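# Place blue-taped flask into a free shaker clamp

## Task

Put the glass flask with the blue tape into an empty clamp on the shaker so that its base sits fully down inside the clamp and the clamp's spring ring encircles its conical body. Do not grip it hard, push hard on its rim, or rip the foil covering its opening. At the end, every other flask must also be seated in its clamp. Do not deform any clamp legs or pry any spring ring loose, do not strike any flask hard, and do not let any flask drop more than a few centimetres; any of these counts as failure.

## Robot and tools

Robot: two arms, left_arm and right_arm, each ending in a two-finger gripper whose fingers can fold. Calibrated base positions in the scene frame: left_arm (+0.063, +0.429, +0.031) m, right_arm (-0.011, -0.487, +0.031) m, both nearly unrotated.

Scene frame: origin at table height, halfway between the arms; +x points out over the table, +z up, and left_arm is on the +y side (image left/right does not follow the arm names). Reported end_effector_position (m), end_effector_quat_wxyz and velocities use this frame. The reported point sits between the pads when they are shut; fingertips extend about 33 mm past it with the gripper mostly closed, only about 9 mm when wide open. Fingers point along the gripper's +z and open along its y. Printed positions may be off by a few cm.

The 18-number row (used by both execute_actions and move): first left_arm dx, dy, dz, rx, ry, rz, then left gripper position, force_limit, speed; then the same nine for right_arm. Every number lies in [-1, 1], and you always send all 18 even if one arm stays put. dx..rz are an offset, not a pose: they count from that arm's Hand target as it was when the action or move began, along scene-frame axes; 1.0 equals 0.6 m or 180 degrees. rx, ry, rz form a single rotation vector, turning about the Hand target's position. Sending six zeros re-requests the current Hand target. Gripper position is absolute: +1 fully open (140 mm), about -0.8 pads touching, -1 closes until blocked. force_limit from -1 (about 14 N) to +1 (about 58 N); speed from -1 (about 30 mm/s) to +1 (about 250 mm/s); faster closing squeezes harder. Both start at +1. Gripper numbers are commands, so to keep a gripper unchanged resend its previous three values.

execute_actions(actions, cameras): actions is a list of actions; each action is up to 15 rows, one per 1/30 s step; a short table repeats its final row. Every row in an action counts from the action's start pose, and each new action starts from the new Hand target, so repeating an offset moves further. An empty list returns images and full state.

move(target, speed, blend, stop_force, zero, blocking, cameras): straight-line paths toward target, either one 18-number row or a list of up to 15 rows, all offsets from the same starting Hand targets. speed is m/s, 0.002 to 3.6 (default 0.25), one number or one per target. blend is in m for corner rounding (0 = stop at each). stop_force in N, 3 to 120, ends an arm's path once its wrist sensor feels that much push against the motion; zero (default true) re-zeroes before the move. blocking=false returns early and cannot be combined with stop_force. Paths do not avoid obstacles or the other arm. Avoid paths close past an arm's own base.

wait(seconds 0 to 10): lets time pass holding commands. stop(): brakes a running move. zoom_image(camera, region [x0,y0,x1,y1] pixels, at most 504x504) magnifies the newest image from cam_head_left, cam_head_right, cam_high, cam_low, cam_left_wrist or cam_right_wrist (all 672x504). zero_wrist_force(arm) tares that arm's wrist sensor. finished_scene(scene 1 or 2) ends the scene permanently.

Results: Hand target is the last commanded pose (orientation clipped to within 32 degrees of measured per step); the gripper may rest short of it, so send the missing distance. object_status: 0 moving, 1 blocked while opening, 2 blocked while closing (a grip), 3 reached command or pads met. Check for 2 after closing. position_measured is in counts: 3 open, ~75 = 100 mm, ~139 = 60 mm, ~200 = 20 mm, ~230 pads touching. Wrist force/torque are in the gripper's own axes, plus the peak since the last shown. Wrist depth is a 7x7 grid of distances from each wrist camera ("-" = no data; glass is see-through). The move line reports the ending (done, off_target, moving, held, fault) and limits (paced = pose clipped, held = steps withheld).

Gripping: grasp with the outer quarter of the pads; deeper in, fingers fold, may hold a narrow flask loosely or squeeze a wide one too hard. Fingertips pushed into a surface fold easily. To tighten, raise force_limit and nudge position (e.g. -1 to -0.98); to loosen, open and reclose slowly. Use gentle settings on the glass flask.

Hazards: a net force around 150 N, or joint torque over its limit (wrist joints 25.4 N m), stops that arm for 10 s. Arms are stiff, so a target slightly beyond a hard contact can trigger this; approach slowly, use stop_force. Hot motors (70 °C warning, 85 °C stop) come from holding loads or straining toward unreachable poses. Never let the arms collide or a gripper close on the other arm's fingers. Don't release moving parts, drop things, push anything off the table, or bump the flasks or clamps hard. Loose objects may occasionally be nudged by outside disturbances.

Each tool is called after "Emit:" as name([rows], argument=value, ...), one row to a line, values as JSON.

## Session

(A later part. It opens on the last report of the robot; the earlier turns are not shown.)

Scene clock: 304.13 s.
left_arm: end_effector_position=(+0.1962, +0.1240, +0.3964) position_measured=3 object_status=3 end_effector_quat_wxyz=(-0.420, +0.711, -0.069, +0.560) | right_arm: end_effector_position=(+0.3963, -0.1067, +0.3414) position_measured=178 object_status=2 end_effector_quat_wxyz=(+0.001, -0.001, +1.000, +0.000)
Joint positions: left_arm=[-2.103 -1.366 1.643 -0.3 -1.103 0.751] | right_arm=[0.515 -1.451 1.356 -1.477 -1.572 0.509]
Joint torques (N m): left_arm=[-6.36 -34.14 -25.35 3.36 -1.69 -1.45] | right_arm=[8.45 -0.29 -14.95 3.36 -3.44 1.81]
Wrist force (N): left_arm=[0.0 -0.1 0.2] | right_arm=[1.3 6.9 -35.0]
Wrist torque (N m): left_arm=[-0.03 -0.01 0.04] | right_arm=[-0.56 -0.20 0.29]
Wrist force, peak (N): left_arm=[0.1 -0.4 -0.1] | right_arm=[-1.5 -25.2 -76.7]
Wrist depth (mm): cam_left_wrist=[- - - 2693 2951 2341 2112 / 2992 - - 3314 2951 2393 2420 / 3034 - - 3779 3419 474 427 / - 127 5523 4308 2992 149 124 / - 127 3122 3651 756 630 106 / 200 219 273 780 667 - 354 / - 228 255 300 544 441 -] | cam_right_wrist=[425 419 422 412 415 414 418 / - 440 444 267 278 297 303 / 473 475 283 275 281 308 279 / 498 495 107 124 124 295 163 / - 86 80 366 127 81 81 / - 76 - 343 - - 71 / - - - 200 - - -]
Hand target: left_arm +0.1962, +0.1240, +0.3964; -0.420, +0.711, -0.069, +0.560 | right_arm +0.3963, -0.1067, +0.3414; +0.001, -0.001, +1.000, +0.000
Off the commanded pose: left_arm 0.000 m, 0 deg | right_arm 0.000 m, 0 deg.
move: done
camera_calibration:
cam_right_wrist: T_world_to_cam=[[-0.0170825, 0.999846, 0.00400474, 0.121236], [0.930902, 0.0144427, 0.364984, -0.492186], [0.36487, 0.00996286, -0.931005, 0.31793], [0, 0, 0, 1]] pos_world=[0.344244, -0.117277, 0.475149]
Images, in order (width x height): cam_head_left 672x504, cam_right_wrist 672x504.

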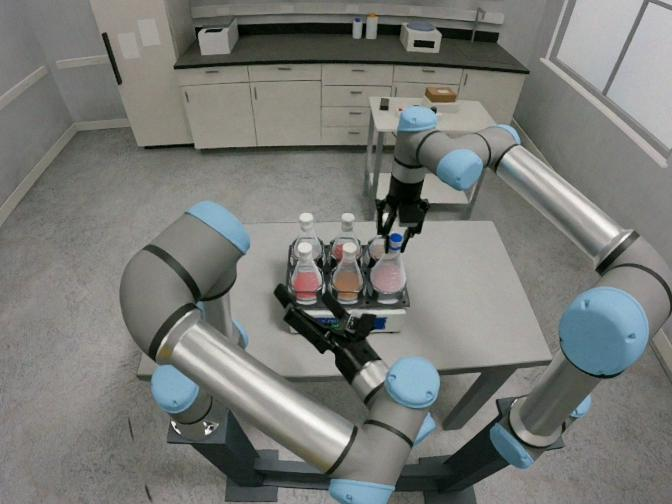

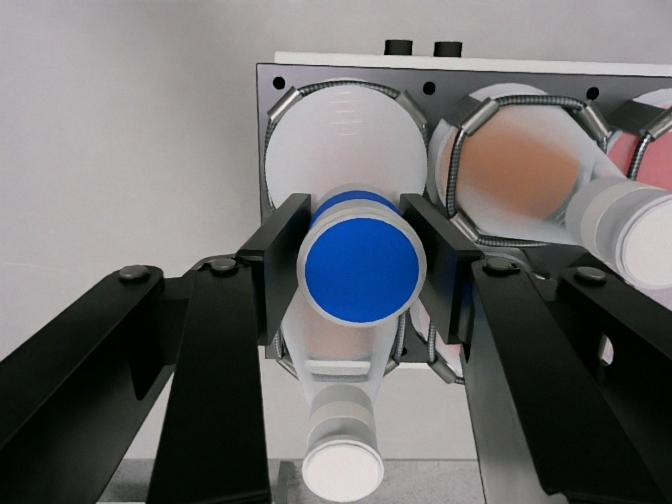

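Emit:
move([
  [0,0,0,0,0,0,1,1,1,0,-0.0183,-0.003,0.0222,0,0,-1,0,-1],
  [0,0,0,0,0,0,1,1,1,0,0.002,-0.006,0,0,0,-1,0,-1],
  [0,0,0,0,0,0,1,1,1,0,0.0213,-0.009,-0.0222,0,0,-1,0,-1],
  [0,0,0,0,0,0,1,1,1,0,0.002,-0.012,0,0,0,-1,0,-1],
], speed=0.02, stop_force=25, cameras=["cam_right_wrist","cam_head_left","cam_low"])

Emit:
zoom_image(camera="cam_right_wrist", region=[180, 30, 500, 350])

Emit:
zoom_image(camera="cam_head_left", region=[340, 220, 430, 320])

Emit:
zoom_image(camera="cam_low", region=[340, 160, 430, 250])

Scene clock: 318.40 s.
left_arm: end_effector_position=(+0.1962, +0.1240, +0.3964) position_measured=3 object_status=3 end_effector_quat_wxyz=(-0.420, +0.711, -0.069, +0.560) | right_arm: end_effector_position=(+0.3988, -0.1041, +0.3352) position_measured=178 object_status=2 end_effector_quat_wxyz=(+0.005, -0.001, +1.000, +0.002)
Joint positions: left_arm=[-2.103 -1.366 1.643 -0.3 -1.103 0.751] | right_arm=[0.517 -1.45 1.374 -1.505 -1.572 0.511]
Joint torques (N m): left_arm=[-6.43 -33.12 -24.95 3.41 -1.67 -1.53] | right_arm=[8.21 3 -7.22 7.1 -4.82 1.81]
Wrist force (N): left_arm=[0.2 -0.1 -0.1] | right_arm=[-7.4 16.3 -43.2]
Wrist torque (N m): left_arm=[-0.01 -0.04 0.04] | right_arm=[-0.81 -0.23 0.25]
Wrist force, peak (N): left_arm=[0.3 -0.3 0.2] | right_arm=[7.8 26.3 -69.5]
Wrist depth (mm): cam_left_wrist=[- - - 2834 2992 2316 2154 / 2367 3917 5009 3651 2727 2393 2393 / - 3122 3122 2834 3419 452 412 / - 127 - 5385 3034 149 124 / - 225 - 3590 822 626 106 / 200 219 270 813 598 517 353 / - 229 256 303 529 452 -] | cam_right_wrist=[416 413 417 411 414 421 418 / 442 432 - 261 269 293 295 / 466 - 469 - 283 306 187 / 491 101 114 123 124 295 159 / - 86 86 359 128 81 81 / - - 563 326 - - - / - - - 197 - - -]
Hand target: left_arm +0.1962, +0.1240, +0.3964; -0.420, +0.711, -0.069, +0.560 | right_arm +0.3963, -0.1055, +0.3342; +0.001, -0.001, +1.000, +0.000
Off the commanded pose: left_arm 0.000 m, 0 deg | right_arm 0.003 m, 1 deg.
move: done
camera_calibration:
cam_right_wrist: T_world_to_cam=[[-0.017206, 0.999816, 0.00845318, 0.11725], [0.927928, 0.0128191, 0.372538, -0.493752], [0.372361, 0.0142538, -0.927978, 0.307639], [0, 0, 0, 1]] pos_world=[0.345631, -0.115284, 0.468432]
Images, in order (width x height): cam_head_left 672x504, cam_low 672x504, cam_right_wrist 672x504.

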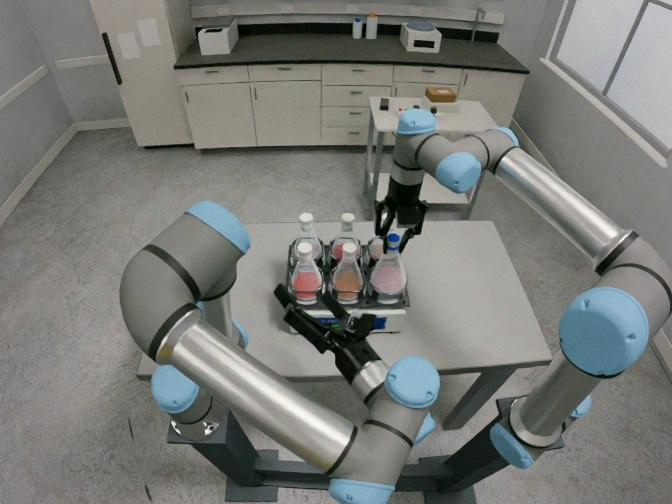

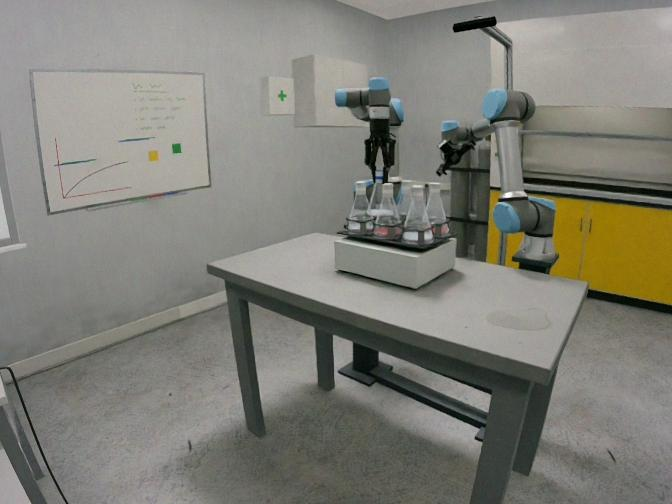

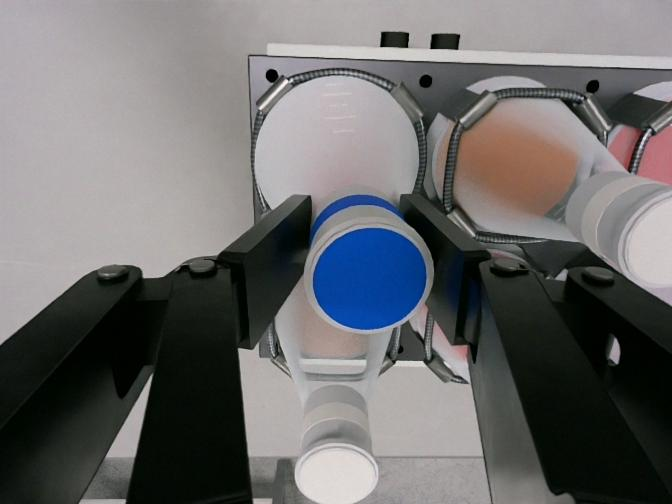

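Scaled by 1.575 from the camera's 672x504 image, which has a finer 960x720 frame.

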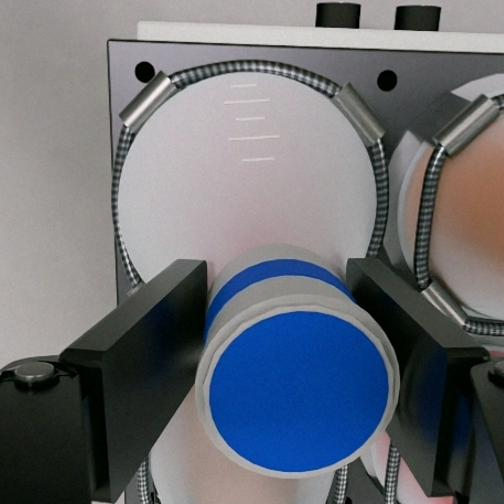

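Scaled by 5.040 from the camera's 672x504 image, which has a finer 960x720 frame.

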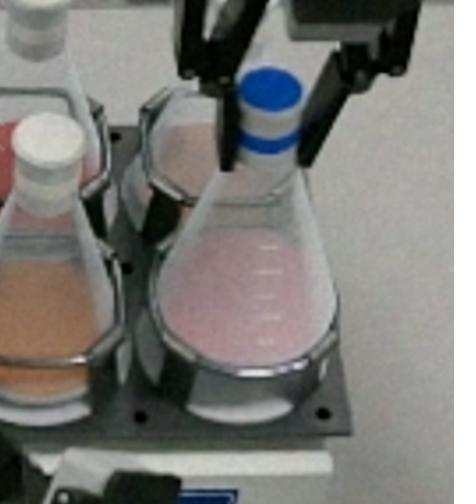

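Scaled by 5.600 from the camera's 672x504 image, which has a finer 960x720 frame.

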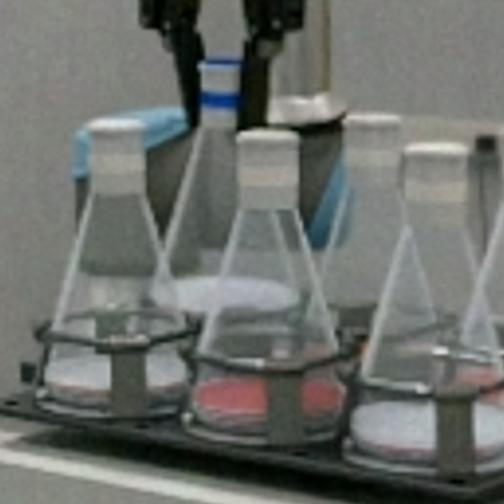

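Emit:
move([
  [0,0,0,0,0,0,1,1,1,0.004,-0.013,-0.003,0.0222,0,0,-1,0,-1],
  [0,0,0,0,0,0,1,1,1,0.004,0.005,-0.008,0,0,0,-1,0,-1],
  [0,0,0,0,0,0,1,1,1,0.004,0.022,-0.013,-0.0222,0,0,-1,0,-1],
  [0,0,0,0,0,0,1,1,1,0.004,0.004,-0.02,0,0,0,-1,0,-1],
], speed=0.02, stop_force=25, cameras=["cam_right_wrist","cam_head_left","cam_low"])

Emit:
zoom_image(camera="cam_right_wrist", region=[180, 30, 500, 350])

Emit:
zoom_image(camera="cam_head_left", region=[340, 220, 430, 320])

Emit:
zoom_image(camera="cam_low", region=[340, 160, 430, 250])

Scene clock: 333.23 s.
left_arm: end_effector_position=(+0.1962, +0.1240, +0.3964) position_measured=3 object_status=3 end_effector_quat_wxyz=(-0.420, +0.711, -0.069, +0.560) | right_arm: end_effector_position=(+0.3987, -0.1031, +0.3222) position_measured=178 object_status=2 end_effector_quat_wxyz=(+0.001, -0.001, +1.000, +0.000)
Joint positions: left_arm=[-2.103 -1.366 1.643 -0.3 -1.103 0.751] | right_arm=[0.518 -1.443 1.397 -1.526 -1.572 0.513]
Joint torques (N m): left_arm=[-6.82 -34.01 -25.64 3.28 -1.56 -1.82] | right_arm=[9.16 -15.34 -29.26 0.24 -2.69 1.93]
Wrist force (N): left_arm=[-0.1 0.0 0.1] | right_arm=[1.8 3.5 -9.4]
Wrist torque (N m): left_arm=[0.00 0.03 0.04] | right_arm=[-0.45 -0.14 0.08]
Wrist force, peak (N): left_arm=[0.0 -0.4 0.4] | right_arm=[2.5 18.6 -51.1]
Wrist depth (mm): cam_left_wrist=[3034 - - 2872 2762 2292 2154 / - 3168 3531 3034 2834 2292 2420 / - - 3419 - 3264 453 427 / - 127 3419 5385 3215 150 124 / - 220 3077 3651 753 600 107 / 199 219 269 2393 649 486 354 / - 227 256 301 528 425 -] | cam_right_wrist=[406 405 400 402 403 402 401 / - 428 419 267 289 277 276 / 462 456 446 275 282 292 265 / 480 466 114 124 123 282 150 / - 86 86 342 128 81 81 / - 75 550 320 - - 71 / - - - 182 - - -]
Hand target: left_arm +0.1962, +0.1240, +0.3964; -0.420, +0.711, -0.069, +0.560 | right_arm +0.3987, -0.1031, +0.3222; +0.001, -0.001, +1.000, +0.000
Off the commanded pose: left_arm 0.000 m, 0 deg | right_arm 0.000 m, 0 deg.
move: done
camera_calibration:
cam_right_wrist: T_world_to_cam=[[-0.0170825, 0.999846, 0.00400474, 0.117755], [0.930902, 0.0144427, 0.364984, -0.487464], [0.36487, 0.00996286, -0.931005, 0.299143], [0, 0, 0, 1]] pos_world=[0.346644, -0.113677, 0.455949]
Images, in order (width x height): cam_head_left 672x504, cam_low 672x504, cam_right_wrist 672x504.

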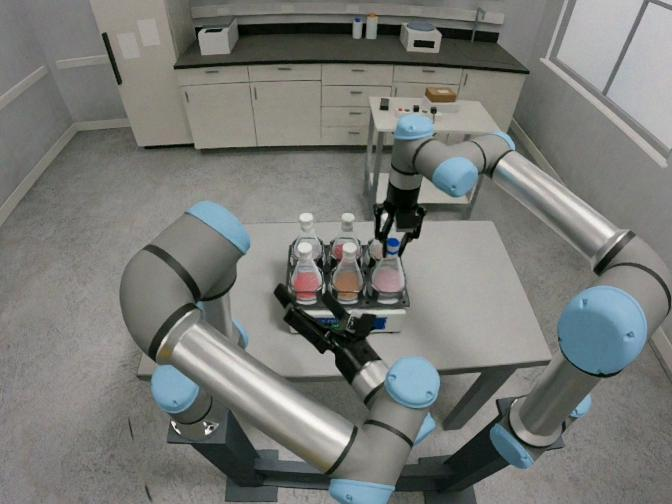

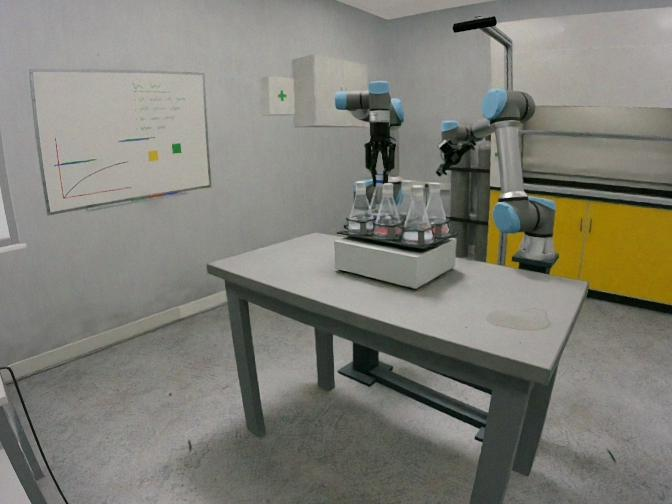

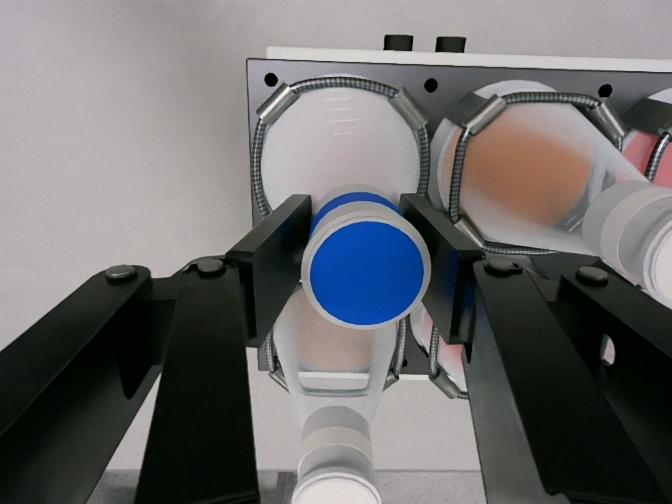

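Scaled by 1.575 from the camera's 672x504 image, which has a finer 960x720 frame.

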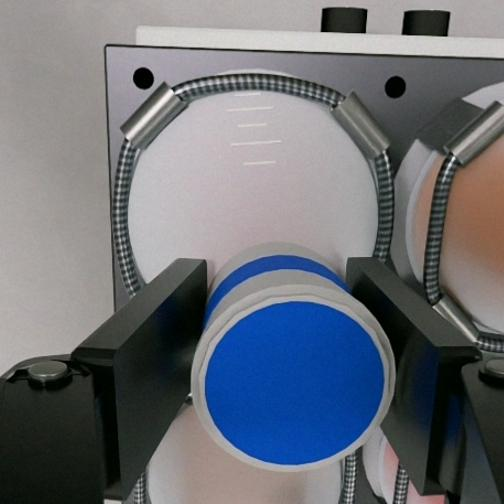

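Scaled by 5.040 from the camera's 672x504 image, which has a finer 960x720 frame.

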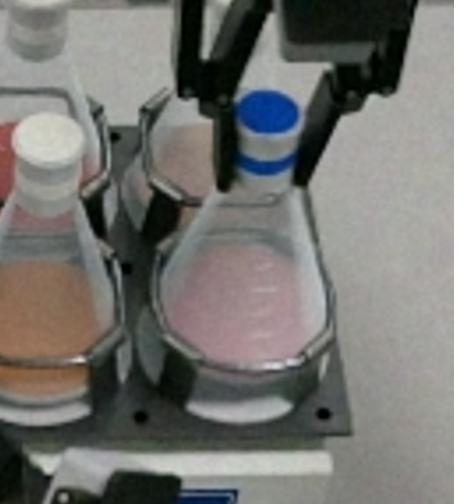

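Scaled by 5.600 from the camera's 672x504 image, which has a finer 960x720 frame.

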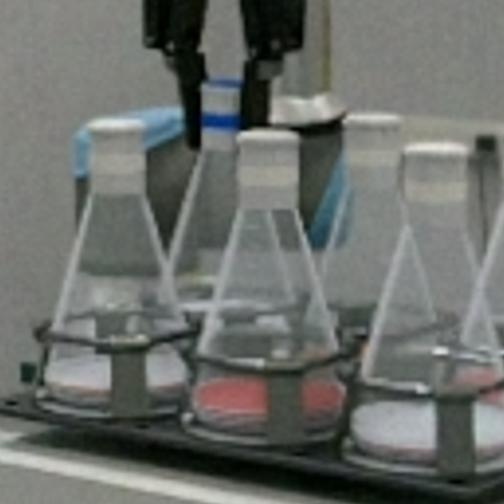

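Emit:
move(target=[0,0,0,0,0,0,1,1,1,0,0,-0.06,0,0,0,-1,0,-1], speed=0.015, stop_force=14, cameras=["cam_right_wrist","cam_head_left","cam_low"])

Emit:
zoom_image(camera="cam_head_left", region=[340, 220, 430, 320])

Emit:
zoom_image(camera="cam_low", region=[340, 160, 430, 250])

Scene clock: 338.27 s.
left_arm: end_effector_position=(+0.1962, +0.1240, +0.3964) position_measured=3 object_status=3 end_effector_quat_wxyz=(-0.420, +0.711, -0.069, +0.560) | right_arm: end_effector_position=(+0.3987, -0.1031, +0.3070) position_measured=178 object_status=2 end_effector_quat_wxyz=(+0.001, -0.001, +1.000, +0.000)
Joint positions: left_arm=[-2.103 -1.366 1.643 -0.3 -1.103 0.751] | right_arm=[0.518 -1.444 1.437 -1.565 -1.572 0.513]
Joint torques (N m): left_arm=[-6.33 -34.53 -24.21 3.3 -1.48 -1.98] | right_arm=[8.54 -10.87 -29.16 -4.72 2.26 1.75]
Wrist force (N): left_arm=[0.0 -0.1 0.1] | right_arm=[5.4 -9.1 -16.9]
Wrist torque (N m): left_arm=[-0.02 0.01 0.04] | right_arm=[0.78 -0.11 0.11]
Wrist force, peak (N): left_arm=[0.2 -0.1 0.3] | right_arm=[10.3 -12.2 -36.2]
Wrist depth (mm): cam_left_wrist=[- 2992 - 3034 2911 2316 2198 / 3168 3531 - 3419 2872 2420 2367 / - - - - 3314 482 425 / - 127 - 3847 4396 149 124 / - 127 - 3474 780 626 107 / 200 219 276 807 614 518 353 / - 228 255 303 536 448 -] | cam_right_wrist=[391 396 384 386 327 390 391 / 418 414 276 235 241 264 268 / 427 439 436 145 253 273 272 / 469 461 106 124 123 264 153 / - 84 80 323 129 81 78 / - - 64 337 - - 69 / - - - 183 - - -]
Hand target: left_arm +0.1962, +0.1240, +0.3964; -0.420, +0.711, -0.069, +0.560 | right_arm +0.3987, -0.1031, +0.3070; +0.001, -0.001, +1.000, +0.000 (not the last commanded pose)
Off the commanded pose: left_arm 0.000 m, 0 deg | right_arm 0.021 m, 0 deg.
move: contact (right_arm)
camera_calibration:
cam_right_wrist: T_world_to_cam=[[-0.0170841, 0.999846, 0.00400266, 0.117817], [0.930854, 0.0144437, 0.365105, -0.481953], [0.364991, 0.00996338, -0.930958, 0.284929], [0, 0, 0, 1]] pos_world=[0.346644, -0.113677, 0.440748]
Images, in order (width x height): cam_head_left 672x504, cam_low 672x504, cam_right_wrist 672x504.

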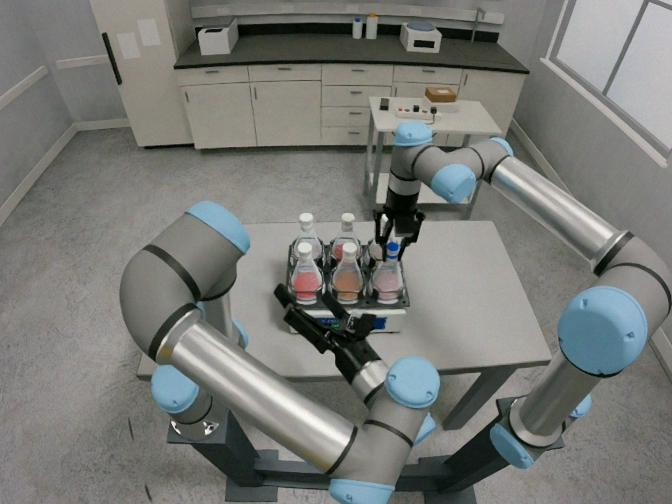

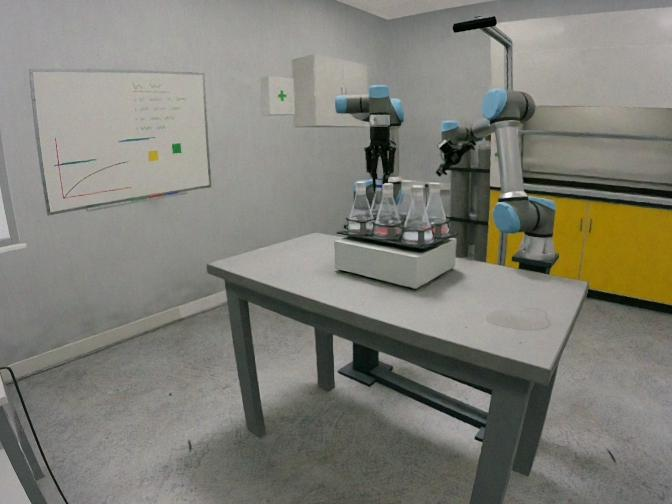

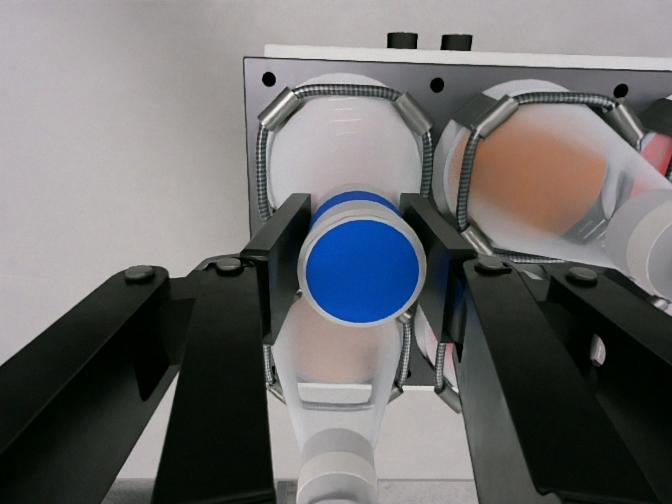

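Scaled by 5.040 from the camera's 672x504 image, which has a finer 960x720 frame.

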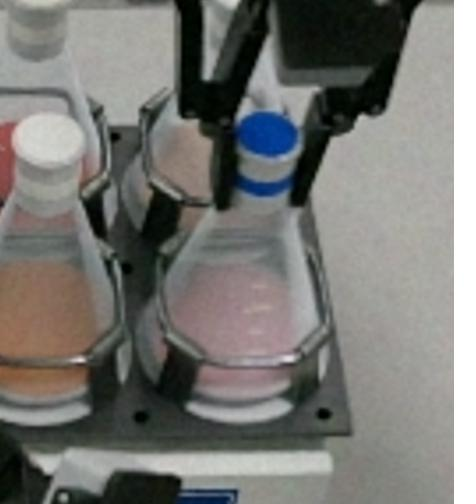

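Scaled by 5.600 from the camera's 672x504 image, which has a finer 960x720 frame.

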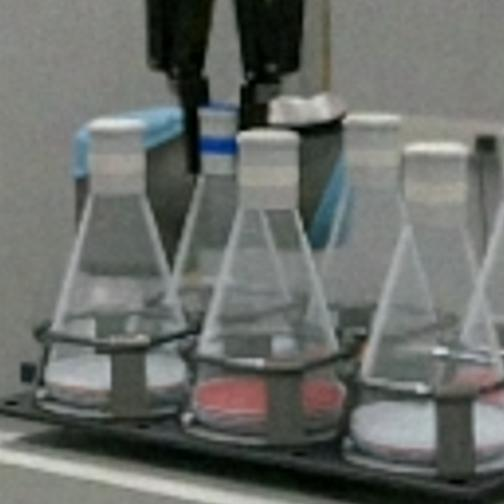

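Emit:
move([
  [0,0,0,0,0,0,1,1,1,0.001,-0.004,0.003,0,0,0,-1,0,-1],
  [0,0,0,0,0,0,1,1,1,0.001,-0.004,-0.03,0,0,0,-1,0,-1],
], speed=0.01, stop_force=25, cameras=["cam_right_wrist","cam_head_left","cam_low"])

Emit:
zoom_image(camera="cam_head_left", region=[340, 220, 430, 320])

Emit:
zoom_image(camera="cam_right_wrist", region=[180, 30, 500, 350])

Scene clock: 343.50 s.
left_arm: end_effector_position=(+0.1962, +0.1240, +0.3964) position_measured=3 object_status=3 end_effector_quat_wxyz=(-0.420, +0.711, -0.069, +0.560) | right_arm: end_effector_position=(+0.3994, -0.1055, +0.3075) position_measured=178 object_status=2 end_effector_quat_wxyz=(+0.001, -0.001, +1.000, +0.000)
Joint positions: left_arm=[-2.103 -1.366 1.643 -0.3 -1.103 0.751] | right_arm=[0.514 -1.448 1.439 -1.565 -1.572 0.509]
Joint torques (N m): left_arm=[-6.01 -34.02 -24.58 3.27 -1.35 -2.01] | right_arm=[-3.73 -5.45 -24.51 -3.56 -1.45 0.71]
Wrist force (N): left_arm=[0.1 0.0 0.0] | right_arm=[9.0 -2.7 -26.5]
Wrist torque (N m): left_arm=[-0.01 -0.03 0.04] | right_arm=[0.75 0.07 0.14]
Wrist force, peak (N): left_arm=[0.3 -0.2 0.1] | right_arm=[13.2 -3.8 -44.9]
Wrist depth (mm): cam_left_wrist=[2992 - - 2834 2951 2367 2091 / - 2798 - 2951 2872 2534 2476 / - - - 3714 3474 451 417 / - 127 3651 3531 3122 149 124 / - 127 3122 3314 745 632 107 / 200 219 273 2595 641 488 352 / - 227 256 301 533 453 -] | cam_right_wrist=[387 394 388 291 341 387 383 / - 416 412 268 276 263 260 / 426 439 437 277 246 278 278 / - 458 106 125 122 289 156 / - 81 76 325 130 81 77 / - 71 64 333 - - 68 / - - - 177 - - -]
Hand target: left_arm +0.1962, +0.1240, +0.3964; -0.420, +0.711, -0.069, +0.560 | right_arm +0.3994, -0.1055, +0.3075; +0.001, -0.001, +1.000, +0.000 (not the last commanded pose)
Off the commanded pose: left_arm 0.000 m, 0 deg | right_arm 0.018 m, 0 deg.
move: contact (right_arm); path passed 1 of 2 targets
camera_calibration:
cam_right_wrist: T_world_to_cam=[[-0.0171011, 0.999844, 0.00430933, 0.120096], [0.930658, 0.014342, 0.36561, -0.482824], [0.365491, 0.0102628, -0.930758, 0.284972], [0, 0, 0, 1]] pos_world=[0.347243, -0.116077, 0.441247]
Images, in order (width x height): cam_head_left 672x504, cam_low 672x504, cam_right_wrist 672x504.

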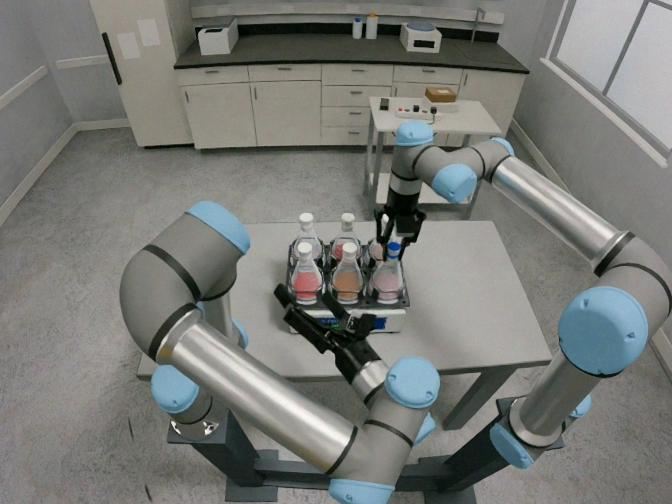

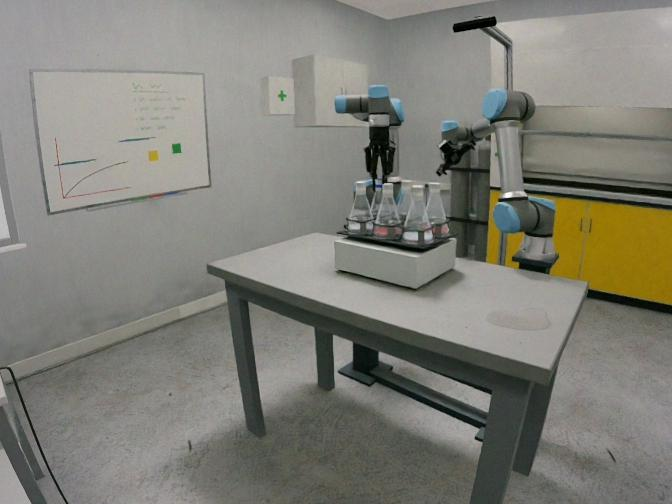

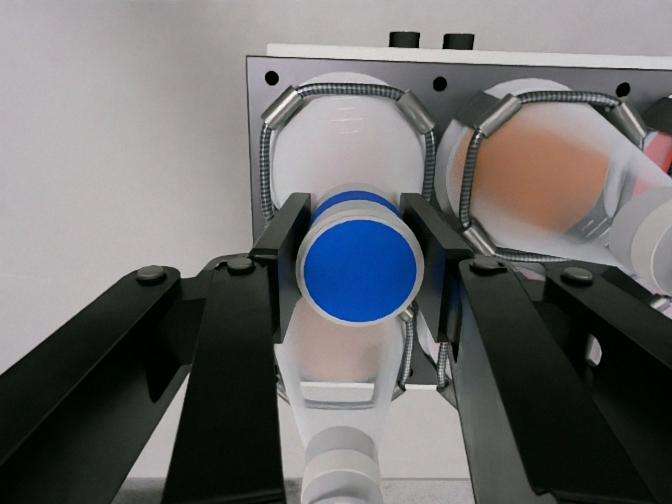

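Scaled by 5.040 from the camera's 672x504 image, which has a finer 960x720 frame.

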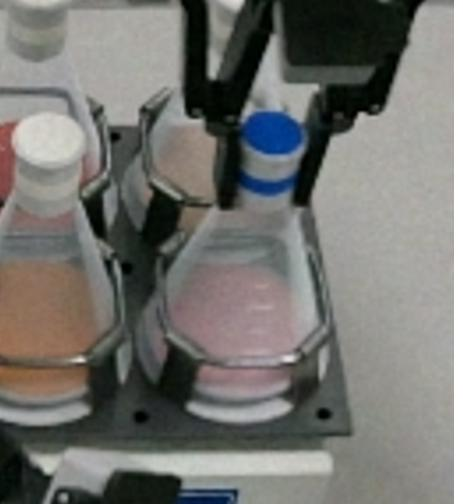

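Scaled by 1.575 from the camera's 672x504 image, which has a finer 960x720 frame.

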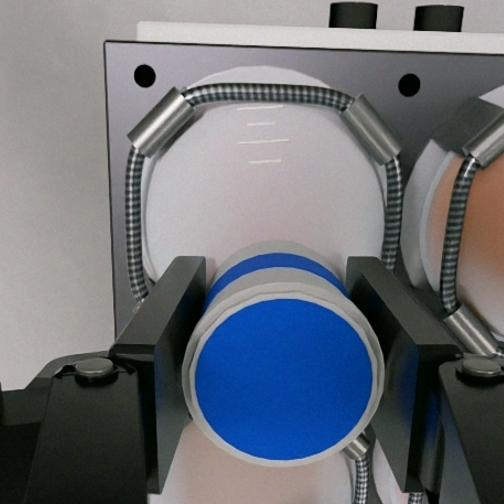

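Emit:
move([
  [0,0,0,0,0,0,1,1,1,0,0,0.003,0,0,0,-1,0,-1],
  [0,0,0,0,0,0,1,1,1,0,0,0.003,0,0,0,0.3,0,-1],
  [0,0,0,0,0,0,1,1,1,0,0,0.3,0,0,0,0.3,0,-1],
], speed=0.1, cameras=["cam_right_wrist","cam_head_left","cam_low","cam_high"])

Emit:
zoom_image(camera="cam_head_left", region=[270, 190, 430, 320])

Emit:
zoom_image(camera="cam_low", region=[340, 160, 460, 270])

Emit:
zoom_image(camera="cam_high", region=[260, 70, 420, 230])

Scene clock: 352.47 s.
left_arm: end_effector_position=(+0.1962, +0.1240, +0.3964) position_measured=3 object_status=3 end_effector_quat_wxyz=(-0.420, +0.711, -0.069, +0.560) | right_arm: end_effector_position=(+0.3995, -0.1055, +0.4874) position_measured=91 object_status=3 end_effector_quat_wxyz=(+0.001, -0.001, +1.000, +0.000)
Joint positions: left_arm=[-2.103 -1.366 1.643 -0.3 -1.103 0.751] | right_arm=[0.514 -1.326 0.813 -1.06 -1.572 0.509]
Joint torques (N m): left_arm=[-6 -34.69 -24.26 3.11 -1.68 -2.24] | right_arm=[3.66 -48.26 -26.95 -2.91 -1.34 1.46]
Wrist force (N): left_arm=[0.1 -0.1 0.1] | right_arm=[1.4 -0.4 1.7]
Wrist torque (N m): left_arm=[-0.03 -0.03 0.04] | right_arm=[-0.03 -0.18 0.17]
Wrist force, peak (N): left_arm=[-0.2 -0.2 -0.3] | right_arm=[9.0 -2.7 -27.1]
Wrist depth (mm): cam_left_wrist=[2393 - - 2951 2951 2367 2013 / - - - 3168 2834 2316 2244 / 2798 3314 3077 5254 3314 479 427 / - 127 - 4224 3314 149 124 / - 127 - 3366 848 595 106 / 200 220 270 810 643 502 354 / - 229 255 302 502 452 -] | cam_right_wrist=[551 549 566 540 556 552 555 / 558 - 587 414 441 436 456 / - - 600 422 469 309 431 / - 100 639 487 483 127 - / - 80 - 342 710 111 77 / - - 2043 1782 1823 - 62 / - - 1837 1959 1991 - -]
Hand target: left_arm +0.1962, +0.1240, +0.3964; -0.420, +0.711, -0.069, +0.560 | right_arm +0.3994, -0.1055, +0.4875; +0.001, -0.001, +1.000, +0.000
Off the commanded pose: left_arm 0.000 m, 0 deg | right_arm 0.000 m, 0 deg.
move: done
camera_calibration:
cam_right_wrist: T_world_to_cam=[[-0.017064, 0.999846, 0.00421793, 0.119366], [0.930706, 0.0143422, 0.365488, -0.548595], [0.365371, 0.0101623, -0.930806, 0.452346], [0, 0, 0, 1]] pos_world=[0.347343, -0.116077, 0.621048]
Images, in order (width x height): cam_head_left 672x504, cam_high 672x504, cam_low 672x504, cam_right_wrist 672x504.

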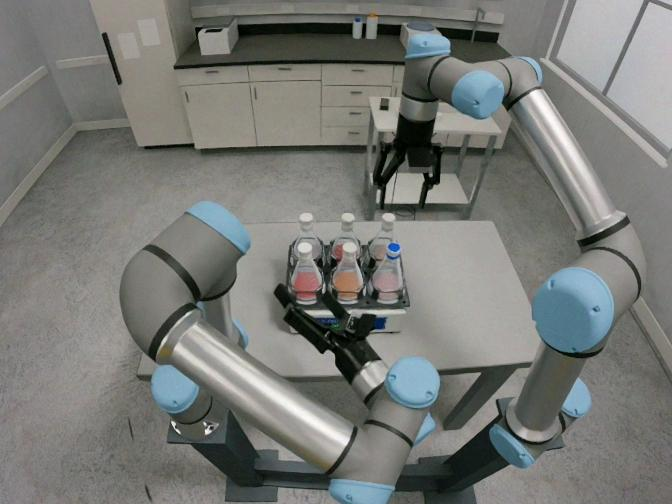

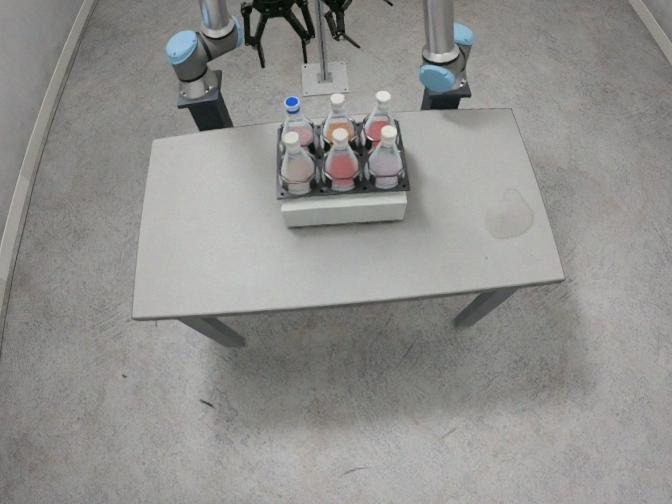

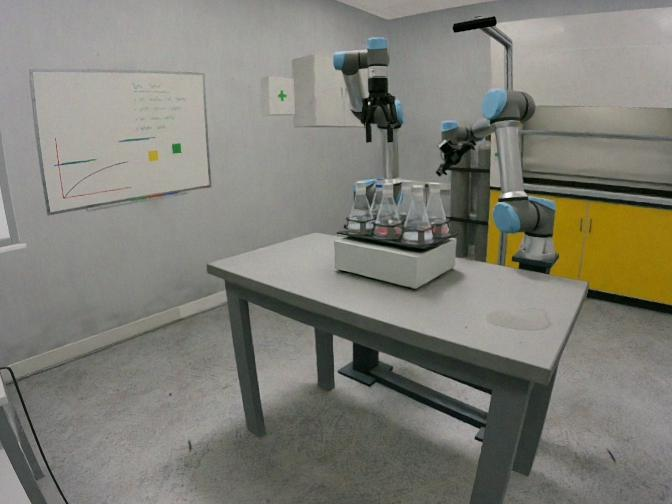

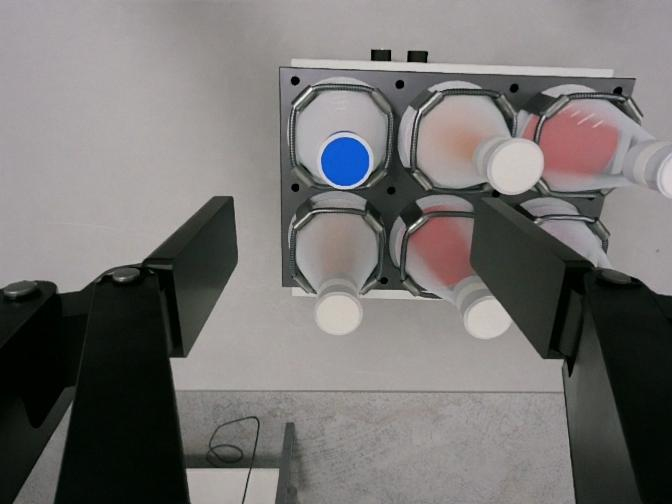

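Scaled by 3.150 from the camera's 672x504 image, which has a finer 960x720 frame.

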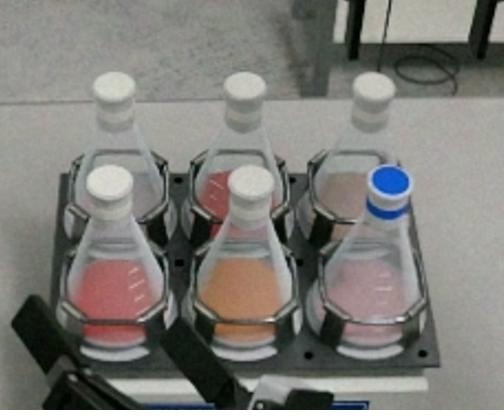

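Scaled by 4.200 from the camera's 672x504 image, which has a finer 960x720 frame.

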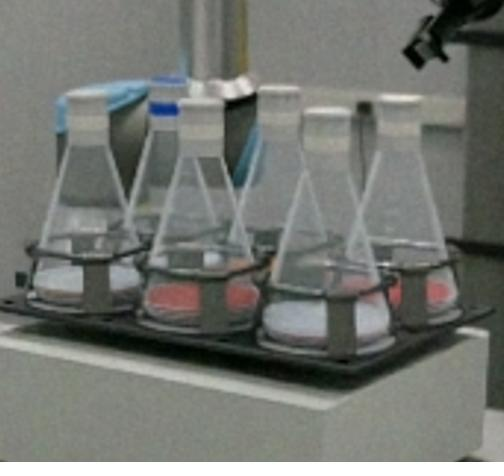

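Scaled by 3.150 from the camera's 672x504 image, which has a finer 960x720 frame.

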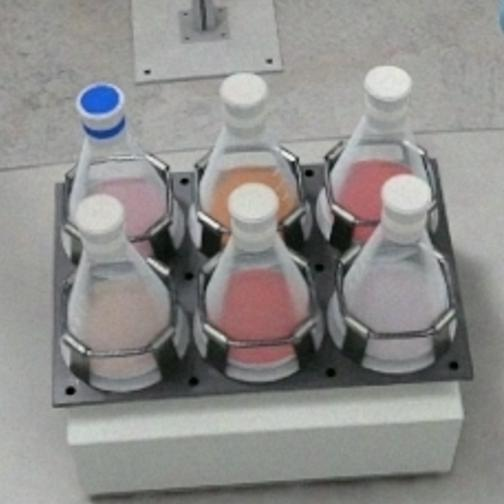

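Seated like the others.

Emit:
finished_scene(scene=1)

The scene is finished: the task was done.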